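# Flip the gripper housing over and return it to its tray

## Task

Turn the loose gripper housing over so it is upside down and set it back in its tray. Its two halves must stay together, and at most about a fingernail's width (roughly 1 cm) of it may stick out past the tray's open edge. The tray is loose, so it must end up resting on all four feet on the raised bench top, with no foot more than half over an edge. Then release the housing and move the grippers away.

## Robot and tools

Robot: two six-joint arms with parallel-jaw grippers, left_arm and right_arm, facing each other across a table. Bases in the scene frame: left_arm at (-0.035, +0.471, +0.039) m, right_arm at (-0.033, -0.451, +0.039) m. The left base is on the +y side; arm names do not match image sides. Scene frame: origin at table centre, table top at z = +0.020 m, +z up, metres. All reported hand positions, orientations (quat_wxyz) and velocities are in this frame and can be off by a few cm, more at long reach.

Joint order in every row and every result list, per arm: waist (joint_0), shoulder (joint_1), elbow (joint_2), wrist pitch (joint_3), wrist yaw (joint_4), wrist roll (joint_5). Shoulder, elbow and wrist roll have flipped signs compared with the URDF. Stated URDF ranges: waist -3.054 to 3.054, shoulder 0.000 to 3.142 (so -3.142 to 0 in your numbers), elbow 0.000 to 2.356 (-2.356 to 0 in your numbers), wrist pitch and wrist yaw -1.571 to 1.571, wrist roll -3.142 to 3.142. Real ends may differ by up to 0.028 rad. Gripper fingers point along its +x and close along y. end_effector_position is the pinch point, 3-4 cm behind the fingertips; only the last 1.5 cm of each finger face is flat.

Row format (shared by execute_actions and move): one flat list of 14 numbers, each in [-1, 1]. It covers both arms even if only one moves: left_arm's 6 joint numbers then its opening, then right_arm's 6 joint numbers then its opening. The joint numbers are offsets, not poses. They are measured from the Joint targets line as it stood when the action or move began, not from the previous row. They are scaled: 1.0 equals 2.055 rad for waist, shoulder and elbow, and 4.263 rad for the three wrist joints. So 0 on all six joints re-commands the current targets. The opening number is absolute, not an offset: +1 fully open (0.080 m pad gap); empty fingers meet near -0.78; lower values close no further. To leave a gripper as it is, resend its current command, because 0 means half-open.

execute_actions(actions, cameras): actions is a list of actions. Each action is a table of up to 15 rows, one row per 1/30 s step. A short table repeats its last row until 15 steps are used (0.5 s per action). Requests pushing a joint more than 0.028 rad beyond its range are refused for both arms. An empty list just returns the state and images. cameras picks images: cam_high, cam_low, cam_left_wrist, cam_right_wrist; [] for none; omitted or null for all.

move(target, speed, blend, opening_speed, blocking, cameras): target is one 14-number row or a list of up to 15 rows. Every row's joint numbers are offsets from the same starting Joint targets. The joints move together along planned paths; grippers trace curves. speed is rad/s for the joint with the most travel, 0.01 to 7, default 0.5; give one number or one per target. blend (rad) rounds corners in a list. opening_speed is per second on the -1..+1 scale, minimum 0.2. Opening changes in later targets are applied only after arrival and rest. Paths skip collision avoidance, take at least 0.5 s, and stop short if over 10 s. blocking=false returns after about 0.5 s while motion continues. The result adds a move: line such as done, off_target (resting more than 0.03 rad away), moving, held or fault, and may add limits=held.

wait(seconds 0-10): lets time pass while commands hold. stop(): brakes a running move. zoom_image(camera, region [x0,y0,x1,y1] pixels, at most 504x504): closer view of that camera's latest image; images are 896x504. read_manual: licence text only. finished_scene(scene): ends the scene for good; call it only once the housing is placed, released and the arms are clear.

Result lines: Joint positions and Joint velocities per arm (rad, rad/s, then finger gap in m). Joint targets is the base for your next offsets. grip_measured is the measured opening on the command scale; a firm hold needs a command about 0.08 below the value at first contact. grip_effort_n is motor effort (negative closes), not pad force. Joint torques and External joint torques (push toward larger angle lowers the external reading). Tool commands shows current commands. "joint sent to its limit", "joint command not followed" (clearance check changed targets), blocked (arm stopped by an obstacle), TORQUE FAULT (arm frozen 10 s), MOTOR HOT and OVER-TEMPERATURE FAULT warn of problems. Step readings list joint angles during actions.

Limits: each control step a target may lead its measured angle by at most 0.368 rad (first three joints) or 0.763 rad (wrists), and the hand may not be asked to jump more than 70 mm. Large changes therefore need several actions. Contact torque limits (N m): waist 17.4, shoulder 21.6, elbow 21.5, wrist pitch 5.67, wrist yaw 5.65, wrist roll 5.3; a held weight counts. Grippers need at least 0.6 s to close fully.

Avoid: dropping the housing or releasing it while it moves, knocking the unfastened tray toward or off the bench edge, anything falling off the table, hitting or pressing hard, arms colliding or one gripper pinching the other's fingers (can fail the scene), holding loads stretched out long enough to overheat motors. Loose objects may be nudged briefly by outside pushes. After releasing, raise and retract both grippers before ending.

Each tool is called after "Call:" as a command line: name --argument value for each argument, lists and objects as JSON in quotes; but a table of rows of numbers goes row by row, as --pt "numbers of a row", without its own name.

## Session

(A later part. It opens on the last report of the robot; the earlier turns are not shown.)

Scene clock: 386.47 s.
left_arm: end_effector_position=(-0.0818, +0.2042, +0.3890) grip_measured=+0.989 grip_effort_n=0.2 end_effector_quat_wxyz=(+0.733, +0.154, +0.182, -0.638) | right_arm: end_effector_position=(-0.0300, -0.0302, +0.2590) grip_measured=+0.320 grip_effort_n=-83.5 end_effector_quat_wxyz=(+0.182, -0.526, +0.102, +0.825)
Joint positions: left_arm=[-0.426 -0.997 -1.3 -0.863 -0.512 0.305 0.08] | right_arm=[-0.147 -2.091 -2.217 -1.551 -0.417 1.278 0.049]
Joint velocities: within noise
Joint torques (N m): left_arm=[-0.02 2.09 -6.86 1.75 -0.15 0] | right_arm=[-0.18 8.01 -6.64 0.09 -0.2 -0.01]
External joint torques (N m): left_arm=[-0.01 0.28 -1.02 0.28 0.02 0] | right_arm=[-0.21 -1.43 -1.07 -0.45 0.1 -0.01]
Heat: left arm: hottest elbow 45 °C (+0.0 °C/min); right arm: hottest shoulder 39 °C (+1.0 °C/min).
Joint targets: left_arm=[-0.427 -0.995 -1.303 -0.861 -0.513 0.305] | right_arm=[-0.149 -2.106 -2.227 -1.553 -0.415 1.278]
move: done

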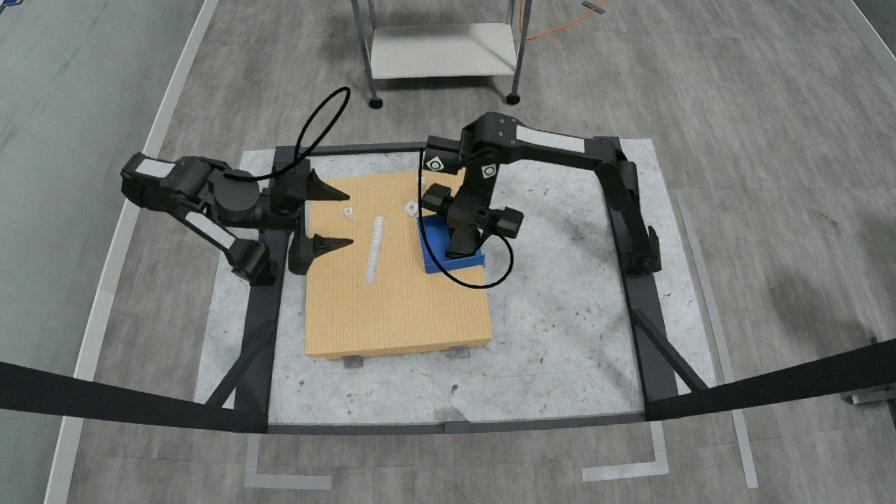

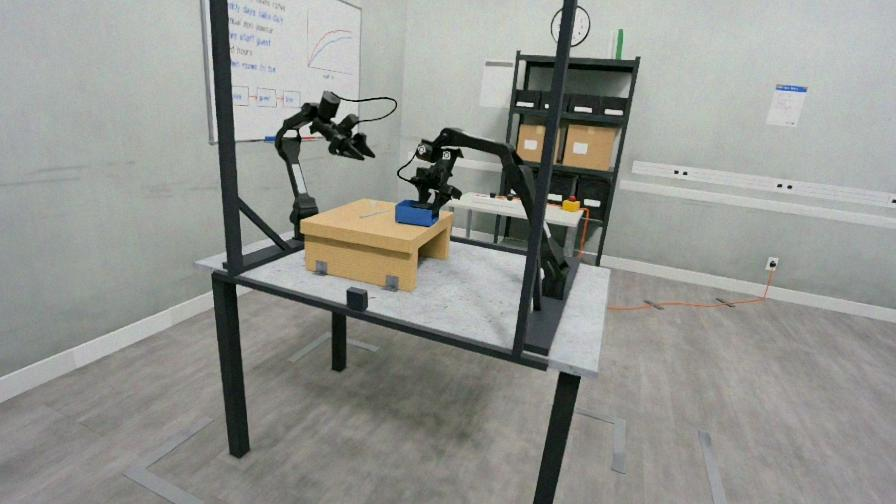

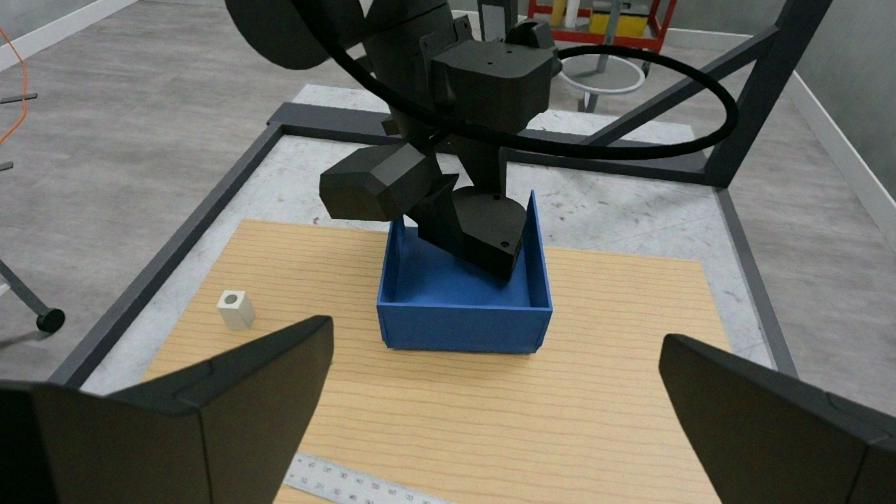

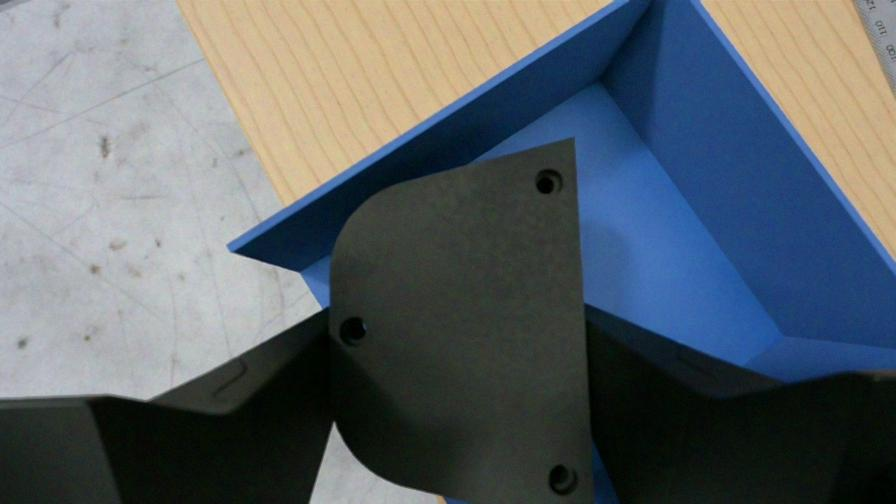

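Call:
move --target '[0,0,0,0,0,0,0.989,0.053,0.1776,0.2442,0.1002,0.0783,-0.2491,0.22]' --speed 0.3

Call:
zoom_image --camera "cam_left_wrist" --region '[340, 120, 600, 370]'

Call:
zoom_image --camera "cam_low" --region '[370, 140, 480, 250]'

Call:
zoom_image --camera "cam_high" --region '[380, 170, 520, 310]'

Scene clock: 395.50 s.
left_arm: end_effector_position=(-0.0818, +0.2042, +0.3890) grip_measured=+0.989 grip_effort_n=0.2 end_effector_quat_wxyz=(+0.733, +0.154, +0.182, -0.638) | right_arm: end_effector_position=(-0.0259, -0.0474, +0.2578) grip_measured=+0.320 grip_effort_n=-83.5 end_effector_quat_wxyz=(+0.539, -0.420, +0.341, +0.645)
Joint positions: left_arm=[-0.426 -0.997 -1.3 -0.863 -0.512 0.305 0.08] | right_arm=[-0.043 -1.756 -1.733 -1.129 -0.085 0.22 0.049]
Joint velocities: within noise
Joint torques (N m): left_arm=[-0.01 2.07 -6.87 1.75 -0.13 -0.01] | right_arm=[0.27 9.27 -5.21 0.82 0.09 -0.17]
External joint torques (N m): left_arm=[0 0.18 -0.96 0.26 0.03 -0.01] | right_arm=[0.2 1.66 0.98 -0.16 0.16 -0.17]
Heat: left arm: hottest elbow 45 °C (+0.0 °C/min); right arm: hottest shoulder 40 °C (+2.0 °C/min).
Joint targets: left_arm=[-0.427 -0.995 -1.303 -0.861 -0.513 0.305] | right_arm=[-0.041 -1.741 -1.725 -1.126 -0.082 0.216]
move: done

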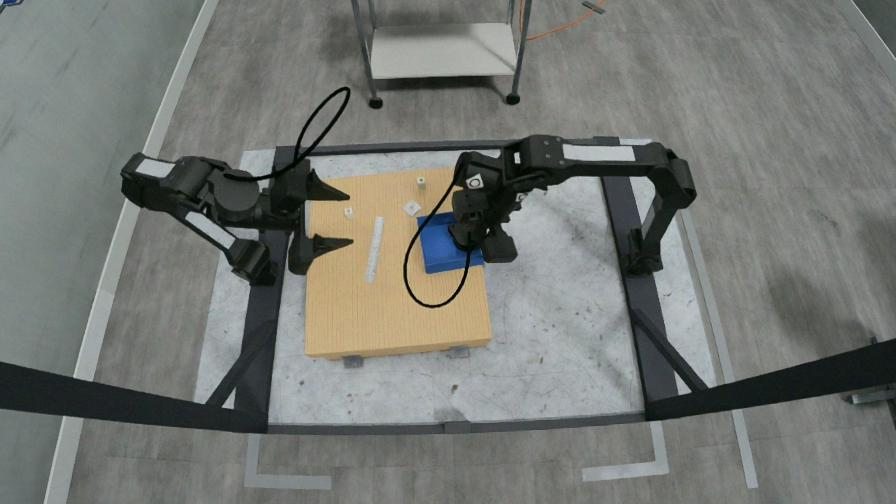

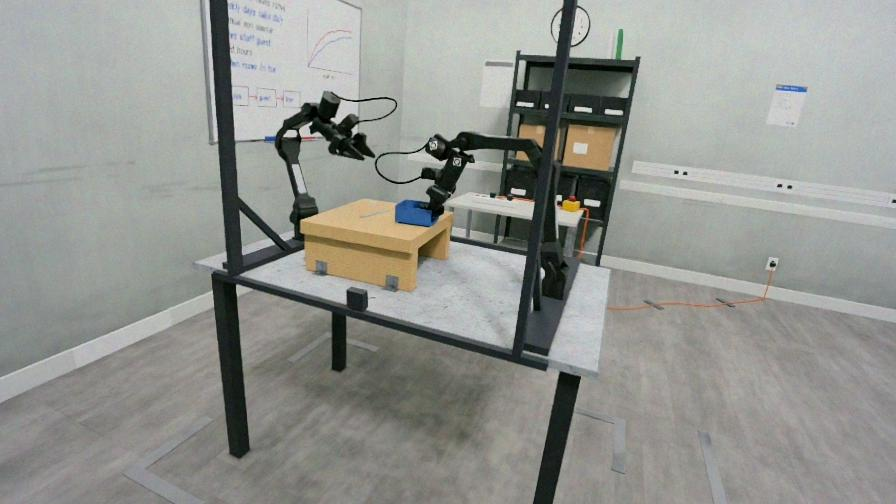

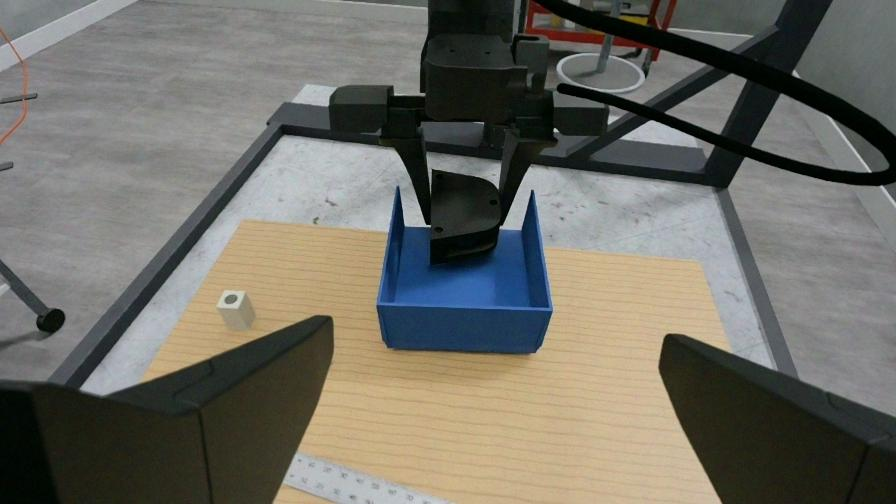

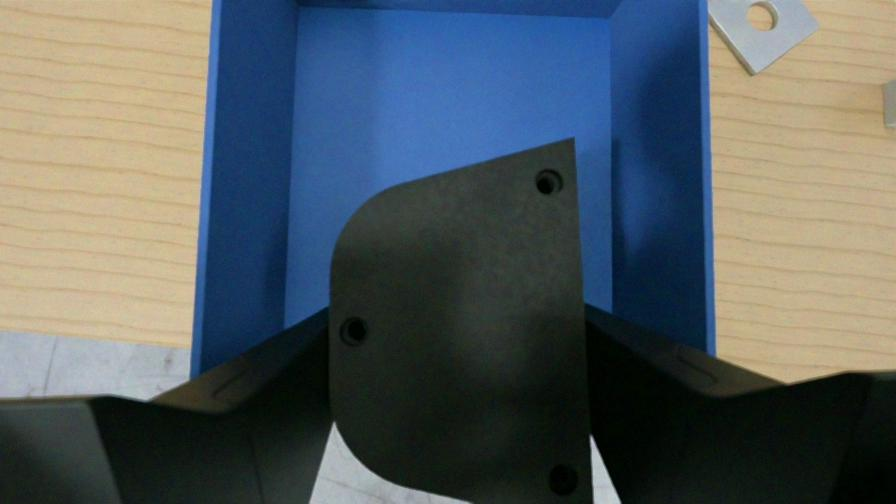

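Scaled by 1.938 from the camera's 896x504 image, which has a finer 1280x720 frame.

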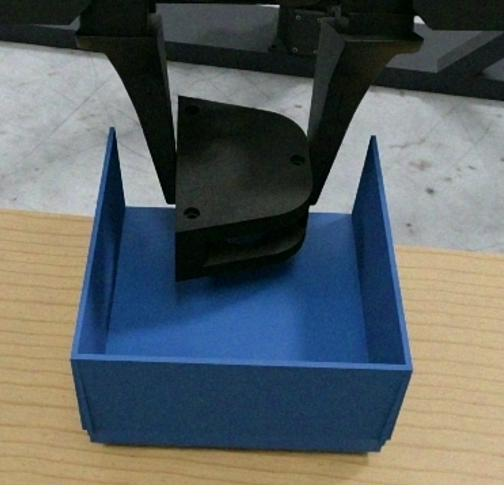

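Scaled by 4.582 from the camera's 896x504 image, which has a finer 1280x720 frame.

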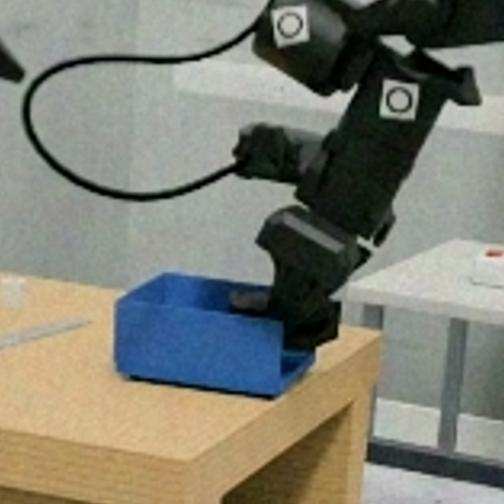

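Scaled by 3.600 from the camera's 896x504 image, which has a finer 1280x720 frame.

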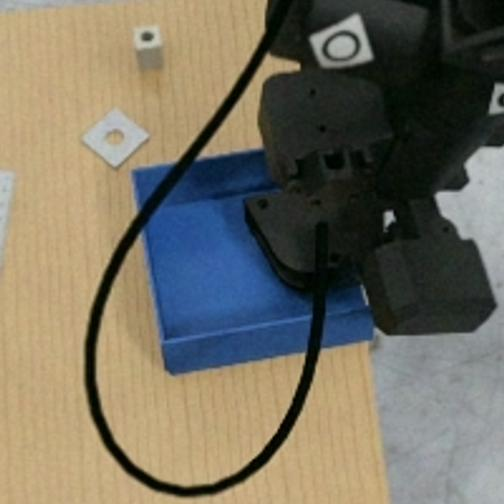

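Call:
move --target '[0,0,0,0,0,0,0.989,0,0.0068,0.0449,0.0185,0,0,0.22]' --speed 0.06

Call:
zoom_image --camera "cam_left_wrist" --region '[340, 120, 600, 370]'

Call:
zoom_image --camera "cam_low" --region '[370, 140, 480, 250]'

Scene clock: 403.43 s.
left_arm: end_effector_position=(-0.0818, +0.2042, +0.3890) grip_measured=+0.989 grip_effort_n=0.2 end_effector_quat_wxyz=(+0.733, +0.154, +0.182, -0.638) | right_arm: end_effector_position=(-0.0259, -0.0473, +0.2414) grip_measured=+0.320 grip_effort_n=-83.5 end_effector_quat_wxyz=(+0.541, -0.418, +0.338, +0.646)
Joint positions: left_arm=[-0.426 -0.997 -1.3 -0.863 -0.512 0.305 0.08] | right_arm=[-0.043 -1.738 -1.643 -1.049 -0.085 0.22 0.049]
Joint velocities: within noise
Joint torques (N m): left_arm=[-0.02 2.1 -6.85 1.76 -0.13 0] | right_arm=[0.3 8.77 -5.11 0.78 0.12 -0.16]
External joint torques (N m): left_arm=[-0.01 0.29 -0.98 0.27 0.04 0] | right_arm=[0.27 1.05 1.28 -0.23 0.18 -0.16]
Heat: left arm: hottest elbow 46 °C (+1.0 °C/min); right arm: hottest shoulder 41 °C (+2.0 °C/min).
Joint targets: left_arm=[-0.427 -0.995 -1.303 -0.861 -0.513 0.305] | right_arm=[-0.041 -1.727 -1.633 -1.047 -0.082 0.216]
move: done

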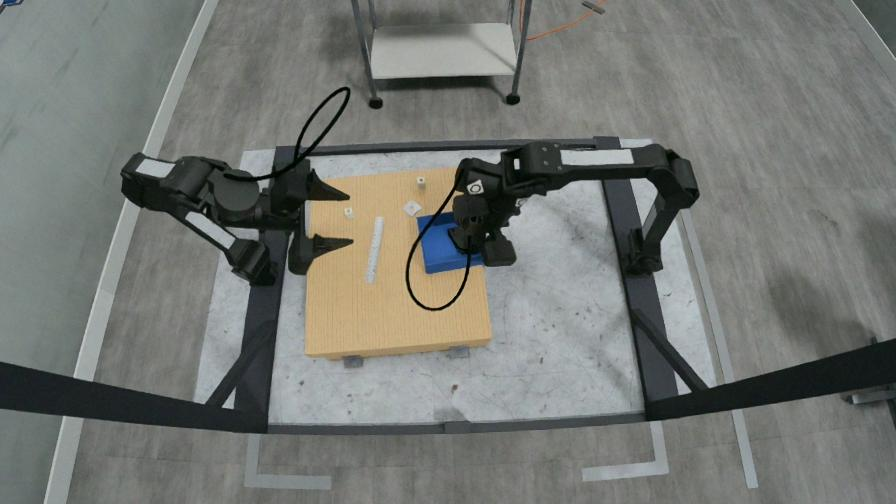

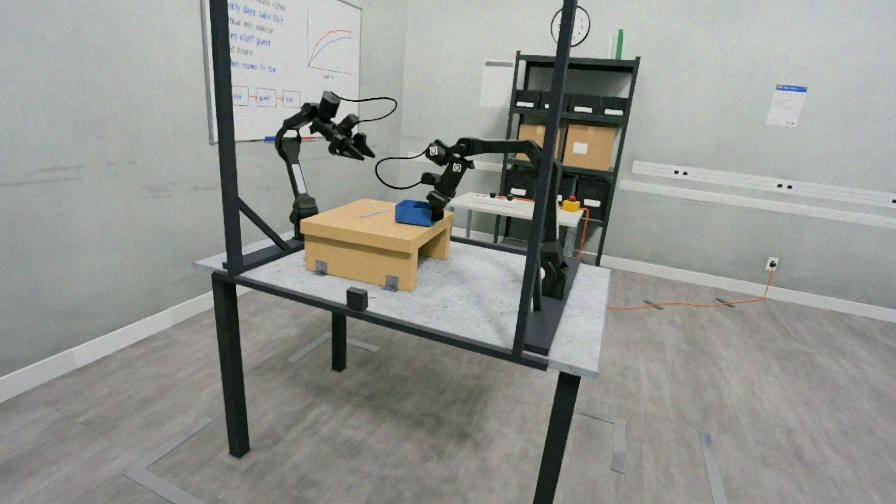

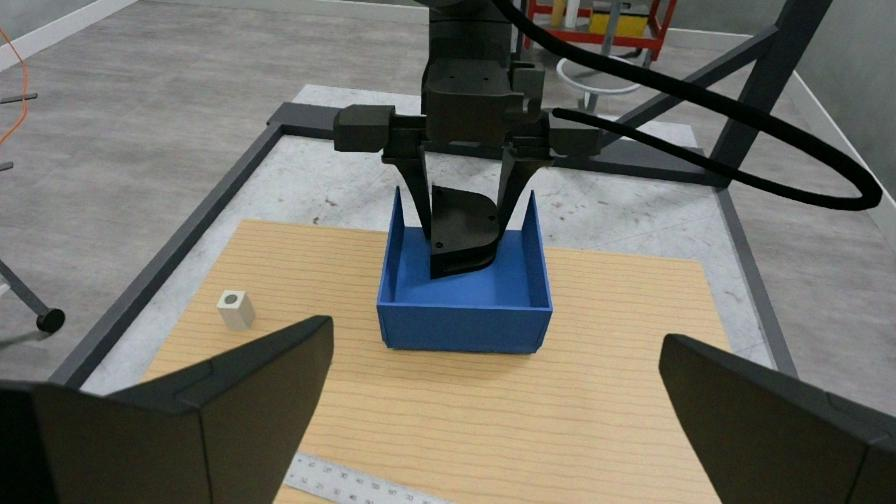

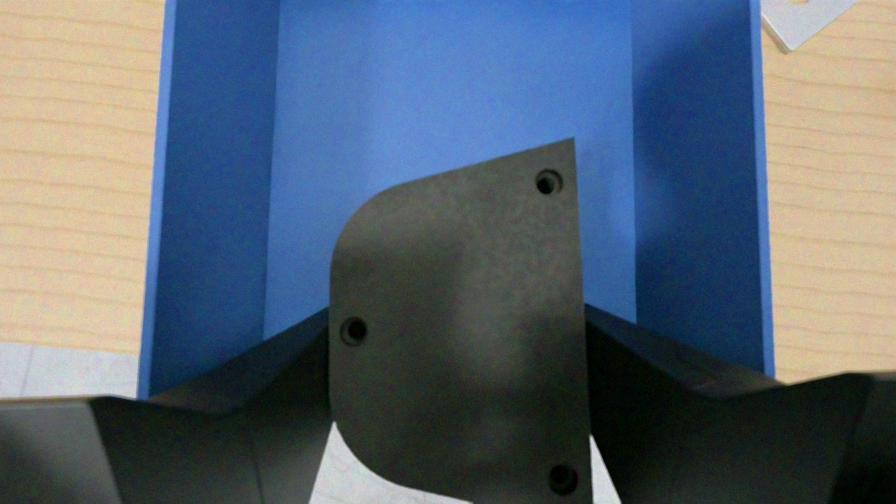

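Scaled by 1.938 from the camera's 896x504 image, which has a finer 1280x720 frame.

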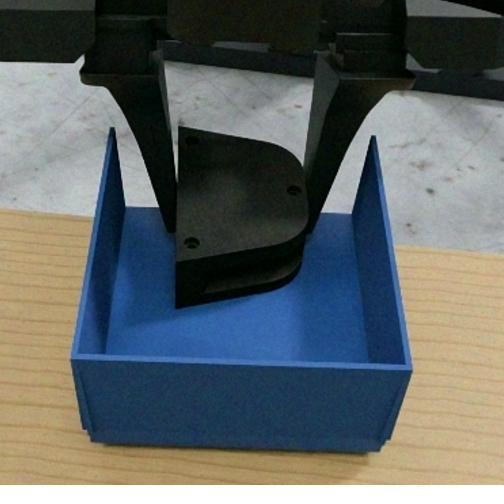

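Scaled by 4.582 from the camera's 896x504 image, which has a finer 1280x720 frame.

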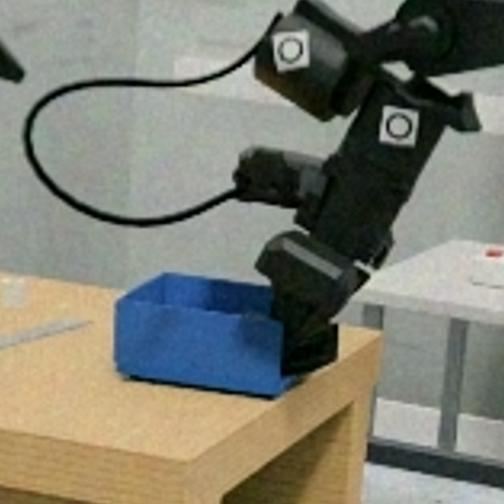

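Call:
move --target '[0,0,0,0,0,0,0.989,0,0.0007,0.0047,0.0019,0,0,0.22]' --speed 0.05 --cameras '["cam_right_wrist"]'

Scene clock: 408.67 s.
left_arm: end_effector_position=(-0.0818, +0.2042, +0.3890) grip_measured=+0.989 grip_effort_n=0.2 end_effector_quat_wxyz=(+0.733, +0.154, +0.182, -0.638) | right_arm: end_effector_position=(-0.0259, -0.0474, +0.2409) grip_measured=+0.320 grip_effort_n=-83.5 end_effector_quat_wxyz=(+0.542, -0.417, +0.337, +0.647)
Joint positions: left_arm=[-0.426 -0.997 -1.3 -0.863 -0.512 0.305 0.08] | right_arm=[-0.043 -1.733 -1.635 -1.041 -0.085 0.22 0.049]
Joint velocities: within noise
Joint torques (N m): left_arm=[-0.04 2.05 -6.84 1.75 -0.14 -0.02] | right_arm=[0.38 8.58 -4.82 0.78 0.1 -0.11]
External joint torques (N m): left_arm=[-0.02 0.2 -0.94 0.26 0.02 -0.02] | right_arm=[0.34 0.9 1.59 -0.25 0.17 -0.11]
Heat: left arm: hottest elbow 46 °C (+1.0 °C/min); right arm: hottest shoulder 41 °C (+2.0 °C/min).
Joint targets: left_arm=[-0.427 -0.995 -1.303 -0.861 -0.513 0.305] | right_arm=[-0.041 -1.725 -1.623 -1.039 -0.082 0.216]
move: done
Images, in order (width x height): cam_right_wrist 896x504.

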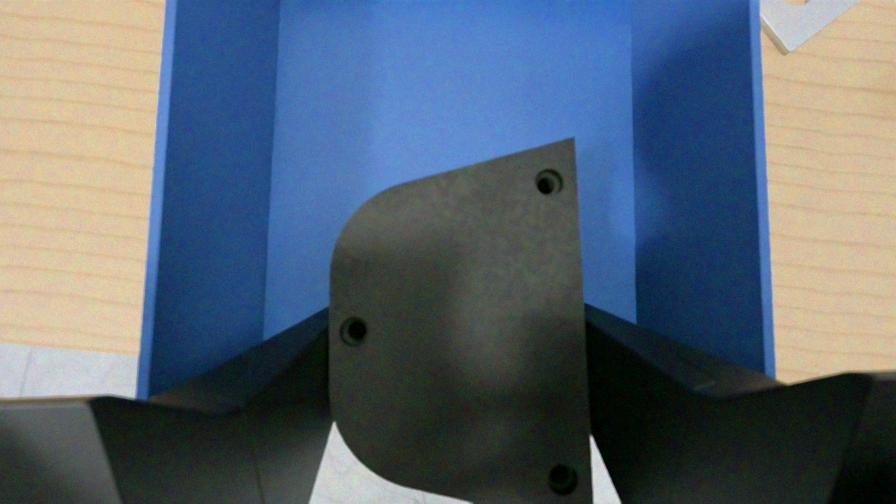

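Call:
move --target '[0,0,0,0,0,0,0.989,0,0,0,0,0,0,0.5]' --opening_speed 0.2

Call:
zoom_image --camera "cam_left_wrist" --region '[340, 120, 600, 370]'

Call:
zoom_image --camera "cam_low" --region '[370, 140, 480, 250]'

Scene clock: 429.97 s.
left_arm: end_effector_position=(-0.0818, +0.2042, +0.3890) grip_measured=+0.989 grip_effort_n=0.2 end_effector_quat_wxyz=(+0.733, +0.154, +0.182, -0.638) | right_arm: end_effector_position=(-0.0259, -0.0478, +0.2401) grip_measured=+0.496 grip_effort_n=17.0 end_effector_quat_wxyz=(+0.542, -0.418, +0.338, +0.647)
Joint positions: left_arm=[-0.426 -0.997 -1.3 -0.863 -0.512 0.305 0.08] | right_arm=[-0.043 -1.733 -1.632 -1.04 -0.085 0.22 0.057]
Joint velocities: within noise
Joint torques (N m): left_arm=[-0.02 2.08 -6.85 1.75 -0.15 -0.01] | right_arm=[0.35 8.5 -5.26 0.72 0.09 -0.09]
External joint torques (N m): left_arm=[-0.01 0.21 -0.93 0.25 0.02 -0.01] | right_arm=[0.33 0.74 1.22 -0.32 0.15 -0.09]
Heat: left arm: hottest elbow 46 °C (+1.0 °C/min); right arm: hottest shoulder 42 °C (+3.0 °C/min).
Joint targets: left_arm=[-0.427 -0.995 -1.303 -0.861 -0.513 0.305] | right_arm=[-0.041 -1.725 -1.623 -1.039 -0.082 0.216]
move: done

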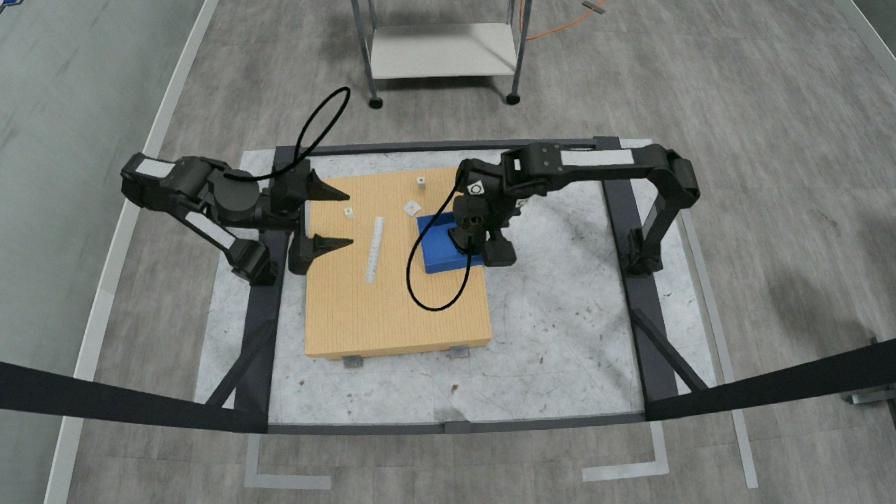

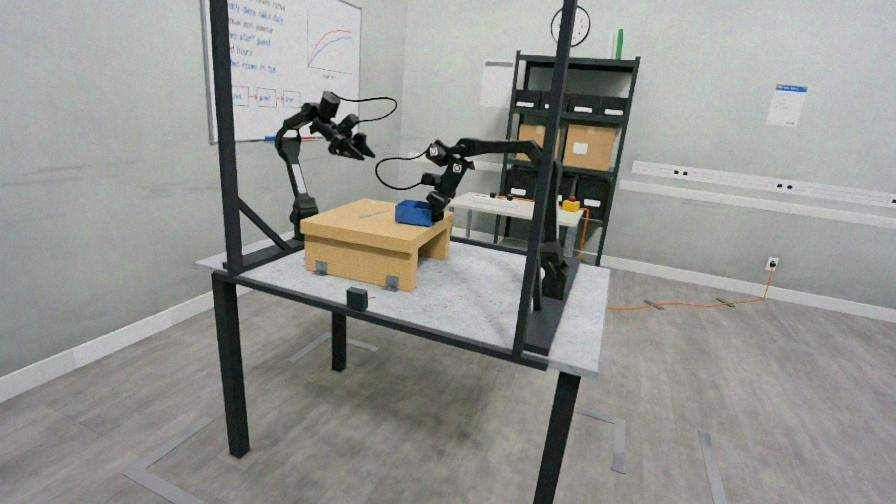

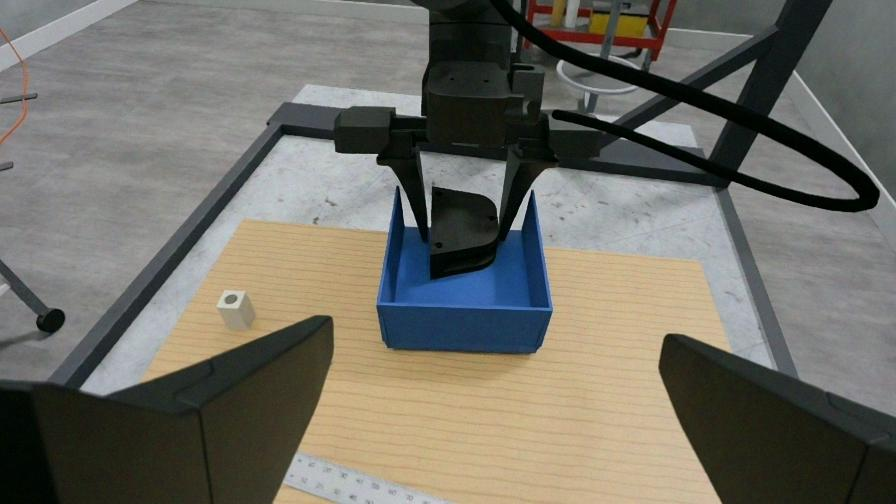

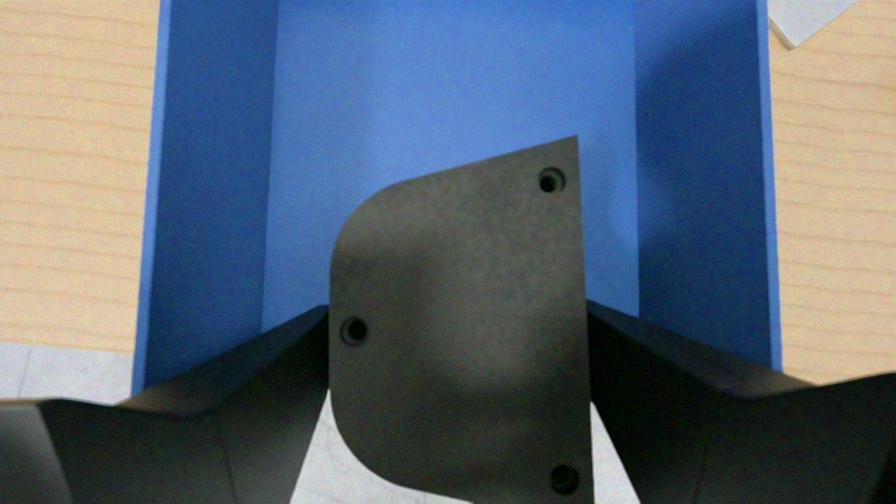

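Scaled by 1.938 from the camera's 896x504 image, which has a finer 1280x720 frame.

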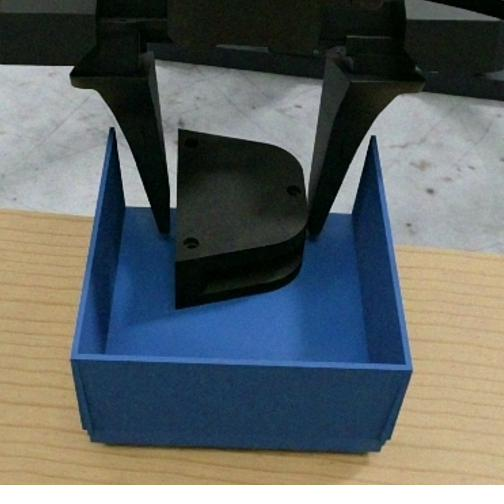

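Scaled by 4.582 from the camera's 896x504 image, which has a finer 1280x720 frame.

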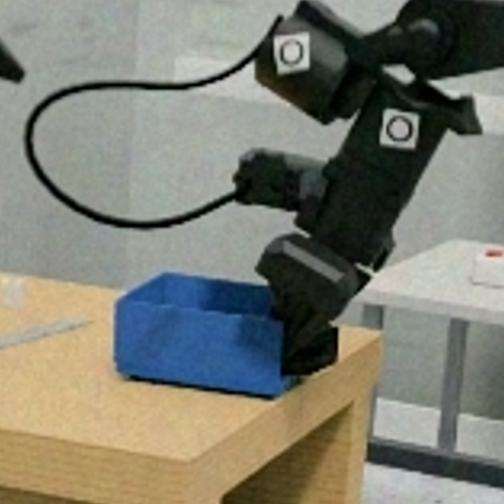

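Call:
move --target '[0,0,0,0,0,0,0.989,-0.0378,0.1873,0.3555,0.2128,-0.0399,-0.0127,0.6]' --speed 0.25 --opening_speed 0.2

Call:
zoom_image --camera "cam_left_wrist" --region '[340, 120, 600, 370]'

Call:
zoom_image --camera "cam_low" --region '[370, 140, 480, 250]'

Scene clock: 469.30 s.
left_arm: end_effector_position=(-0.0818, +0.2042, +0.3890) grip_measured=+0.989 grip_effort_n=0.2 end_effector_quat_wxyz=(+0.733, +0.154, +0.182, -0.638) | right_arm: end_effector_position=(-0.0226, -0.0619, +0.2296) grip_measured=+0.597 grip_effort_n=17.0 end_effector_quat_wxyz=(+0.617, -0.215, +0.177, +0.736)
Joint positions: left_arm=[-0.426 -0.997 -1.3 -0.863 -0.512 0.305 0.08] | right_arm=[-0.116 -1.352 -0.902 -0.135 -0.247 0.166 0.062]
Joint velocities: within noise
Joint torques (N m): left_arm=[-0.06 2.07 -6.84 1.75 -0.14 -0.02] | right_arm=[-0.34 6.43 -5.63 1.39 -0.26 -0.15]
External joint torques (N m): left_arm=[-0.05 0.2 -0.89 0.24 0.02 -0.01] | right_arm=[-0.36 1.28 1.2 -0.17 -0.16 -0.15]
Heat: left arm: hottest elbow 46 °C (+0.0 °C/min); right arm: hottest shoulder 42 °C (+1.0 °C/min).
Joint targets: left_arm=[-0.427 -0.995 -1.303 -0.861 -0.513 0.305] | right_arm=[-0.118 -1.340 -0.892 -0.132 -0.252 0.162]
move: done

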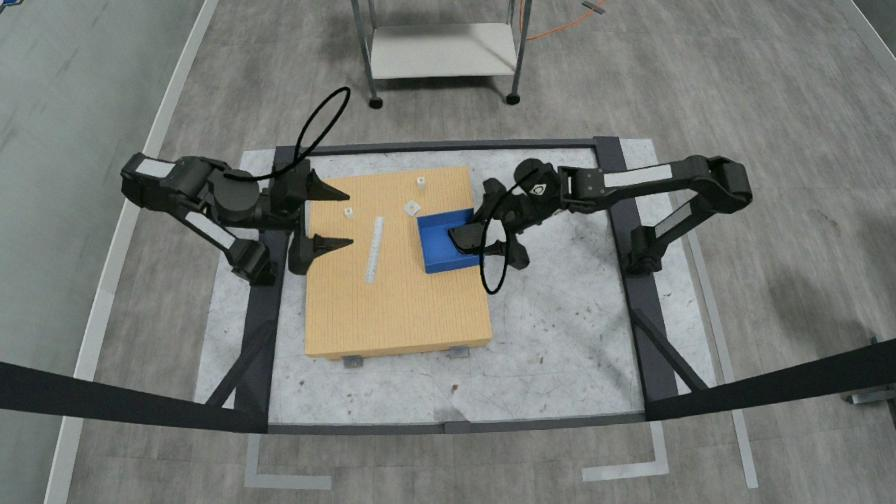

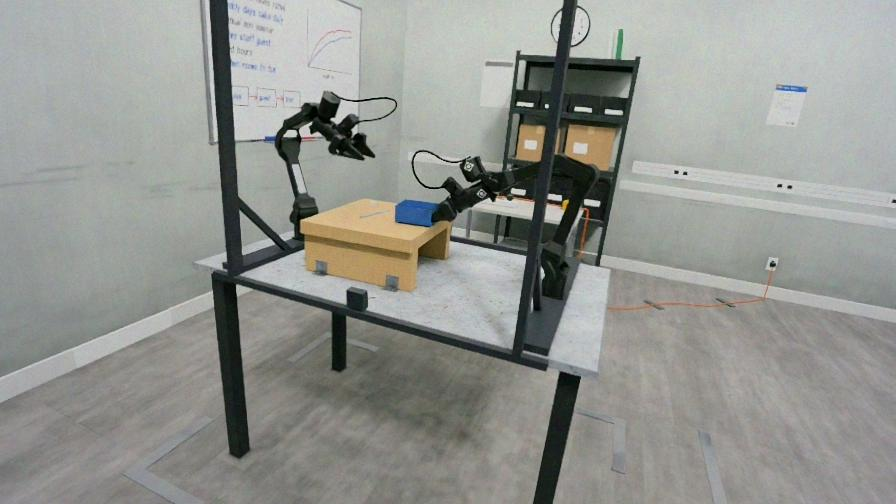

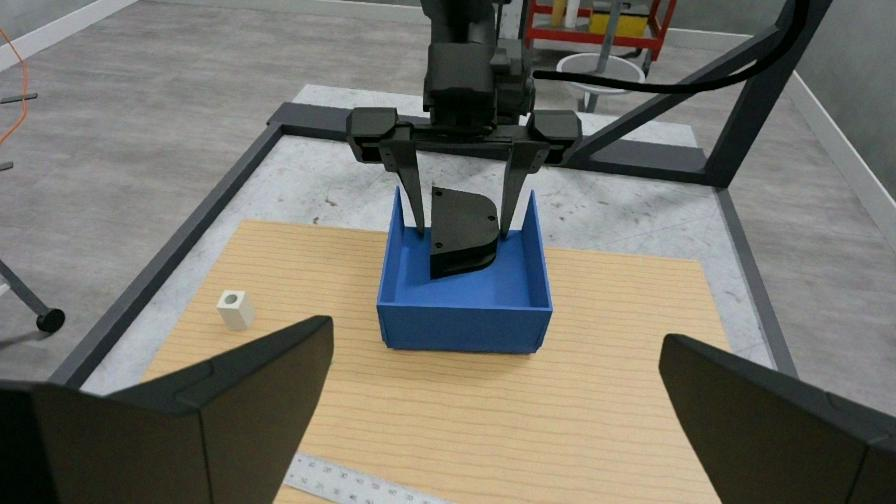

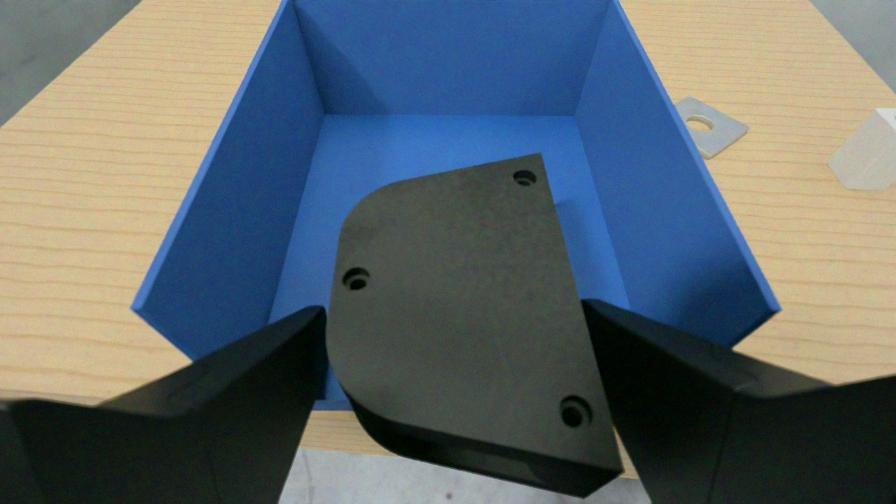

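Scaled by 1.938 from the camera's 896x504 image, which has a finer 1280x720 frame.

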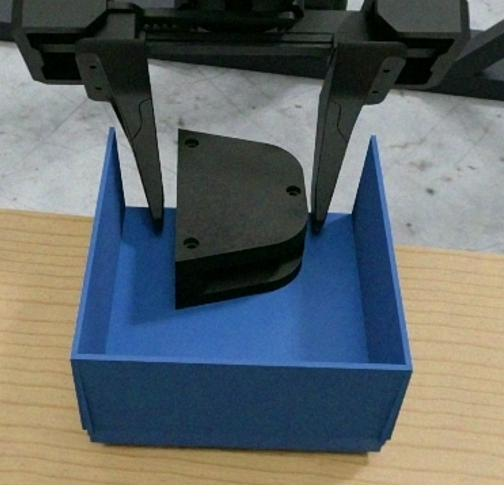

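Scaled by 4.582 from the camera's 896x504 image, which has a finer 1280x720 frame.

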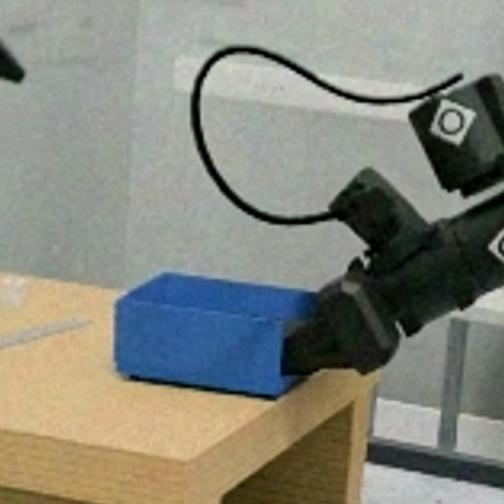

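Call:
move --pt "0 0 0 0 0 0 0.989 -0.0147 0.0128 0.1404 0.1283 -0.0161 -0.0156 0.6" --pt "0 0 0 0 0 0 0.989 -0.022 -0.0842 0.2375 0.2909 -0.024 -0.038 0.6" --speed 0.25 --blend 0.05

Call:
zoom_image --camera "cam_left_wrist" --region '[340, 120, 600, 370]'

Call:
zoom_image --camera "cam_low" --region '[370, 140, 480, 250]'

Scene clock: 484.70 s.
left_arm: end_effector_position=(-0.0818, +0.2042, +0.3890) grip_measured=+0.989 grip_effort_n=0.2 end_effector_quat_wxyz=(+0.733, +0.154, +0.182, -0.638) | right_arm: end_effector_position=(-0.0213, -0.0701, +0.2186) grip_measured=+0.597 grip_effort_n=17.0 end_effector_quat_wxyz=(+0.639, +0.002, -0.007, +0.769)
Joint positions: left_arm=[-0.426 -0.997 -1.3 -0.863 -0.512 0.305 0.08] | right_arm=[-0.161 -1.505 -0.412 1.105 -0.35 0.005 0.062]
Joint velocities: within noise
Joint torques (N m): left_arm=[-0.03 2.09 -6.85 1.76 -0.14 -0.01] | right_arm=[-0.28 4.17 -4.22 1.48 -0.18 -0.16]
External joint torques (N m): left_arm=[-0.02 0.32 -1.01 0.27 0.02 -0.01] | right_arm=[-0.31 -0.56 0.98 -0.15 -0.18 -0.16]
Heat: left arm: hottest elbow 46 °C (+0.0 °C/min); right arm: hottest shoulder 40 °C (-2.0 °C/min).
Joint targets: left_arm=[-0.427 -0.995 -1.303 -0.861 -0.513 0.305] | right_arm=[-0.163 -1.513 -0.404 1.108 -0.354 0.000]
move: done

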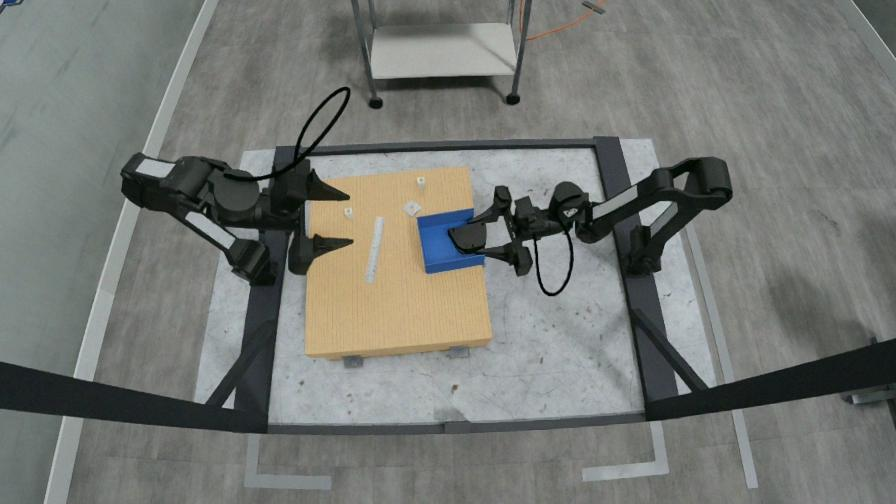

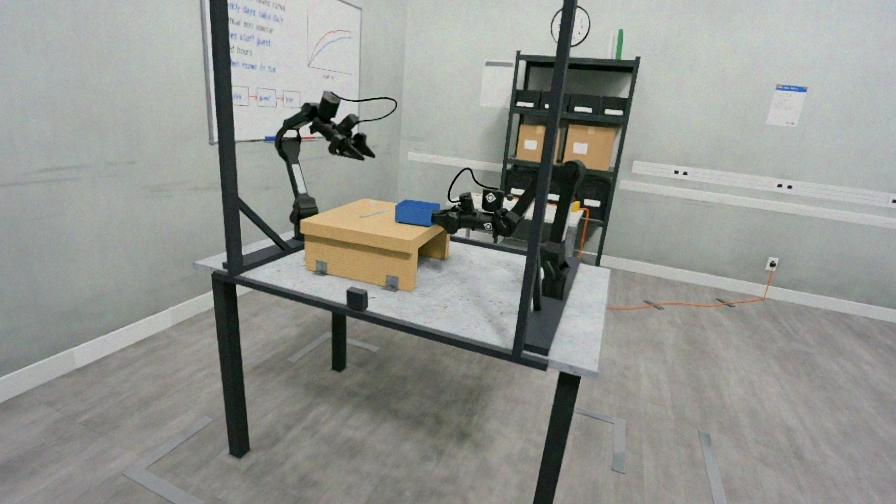

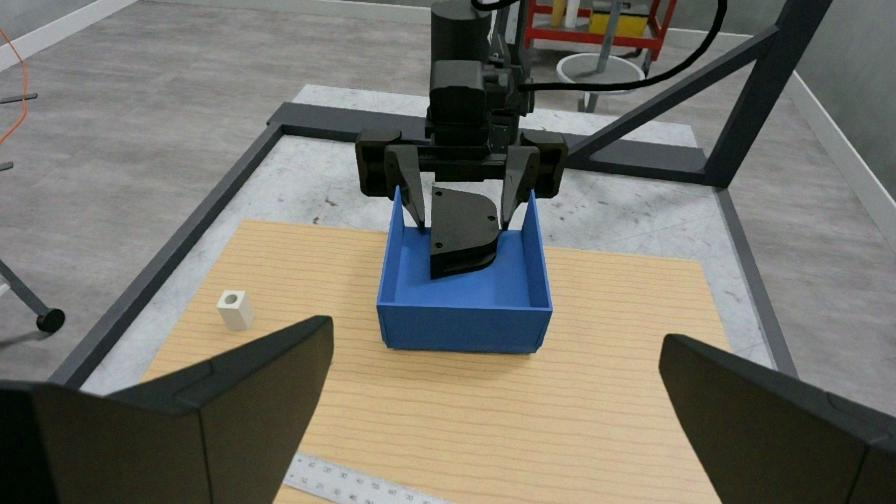

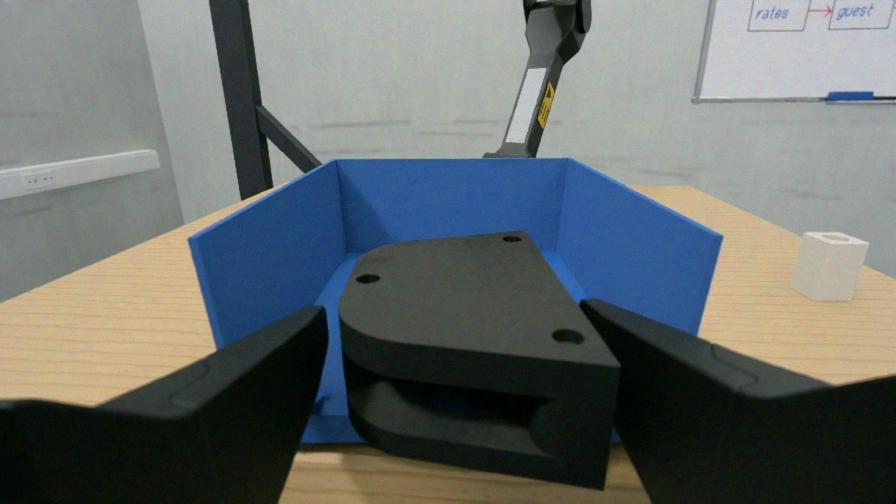

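Scaled by 1.938 from the camera's 896x504 image, which has a finer 1280x720 frame.

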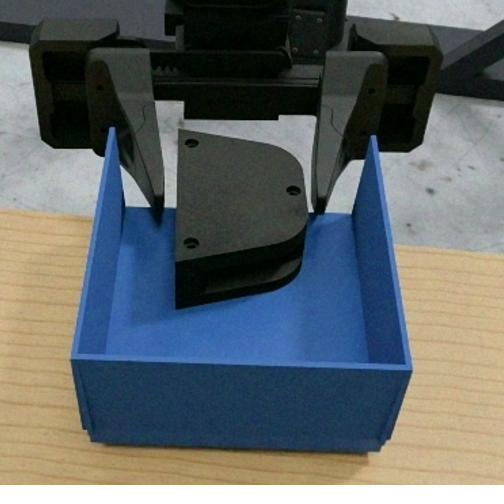

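Scaled by 4.582 from the camera's 896x504 image, which has a finer 1280x720 frame.

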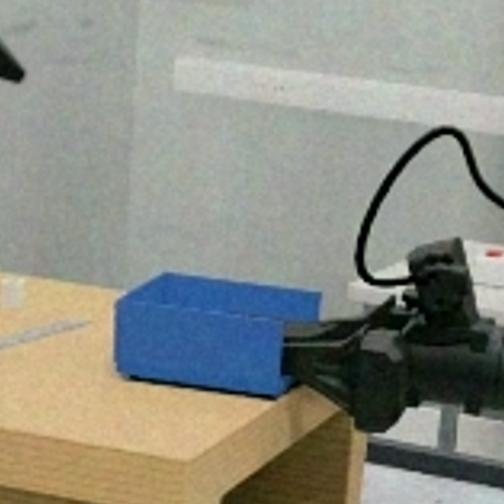

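Call:
move --target '[0,0,0,0,0,0,0.989,-0.0034,-0.0058,0,0.0029,-0.0016,0,0.6]' --speed 0.1 --cameras '["cam_right_wrist"]'

Scene clock: 492.17 s.
left_arm: end_effector_position=(-0.0818, +0.2042, +0.3890) grip_measured=+0.989 grip_effort_n=0.2 end_effector_quat_wxyz=(+0.733, +0.154, +0.182, -0.638) | right_arm: end_effector_position=(-0.0195, -0.0696, +0.2169) grip_measured=+0.597 grip_effort_n=17.0 end_effector_quat_wxyz=(+0.639, +0.002, -0.007, +0.769)
Joint positions: left_arm=[-0.426 -0.997 -1.3 -0.863 -0.512 0.305 0.08] | right_arm=[-0.167 -1.516 -0.411 1.118 -0.356 0.005 0.062]
Joint velocities: within noise
Joint torques (N m): left_arm=[-0.04 2.08 -6.86 1.76 -0.14 0] | right_arm=[-0.26 4.24 -4.2 1.48 -0.19 -0.18]
External joint torques (N m): left_arm=[-0.03 0.15 -0.93 0.27 0.03 0] | right_arm=[-0.3 -0.61 1.05 -0.17 -0.19 -0.18]
Heat: left arm: hottest elbow 46 °C (+0.0 °C/min); right arm: hottest shoulder 39 °C (-3.0 °C/min).
Joint targets: left_arm=[-0.427 -0.995 -1.303 -0.861 -0.513 0.305] | right_arm=[-0.170 -1.525 -0.404 1.121 -0.361 0.000]
move: done
Images, in order (width x height): cam_right_wrist 896x504.

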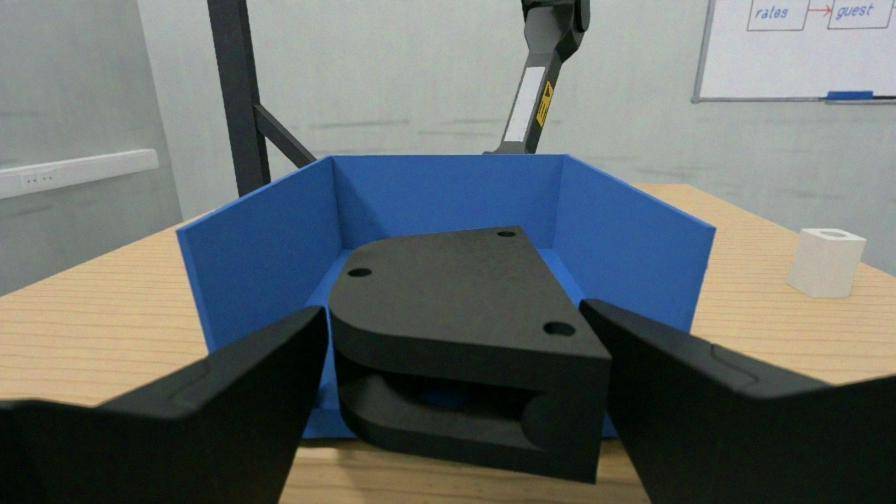

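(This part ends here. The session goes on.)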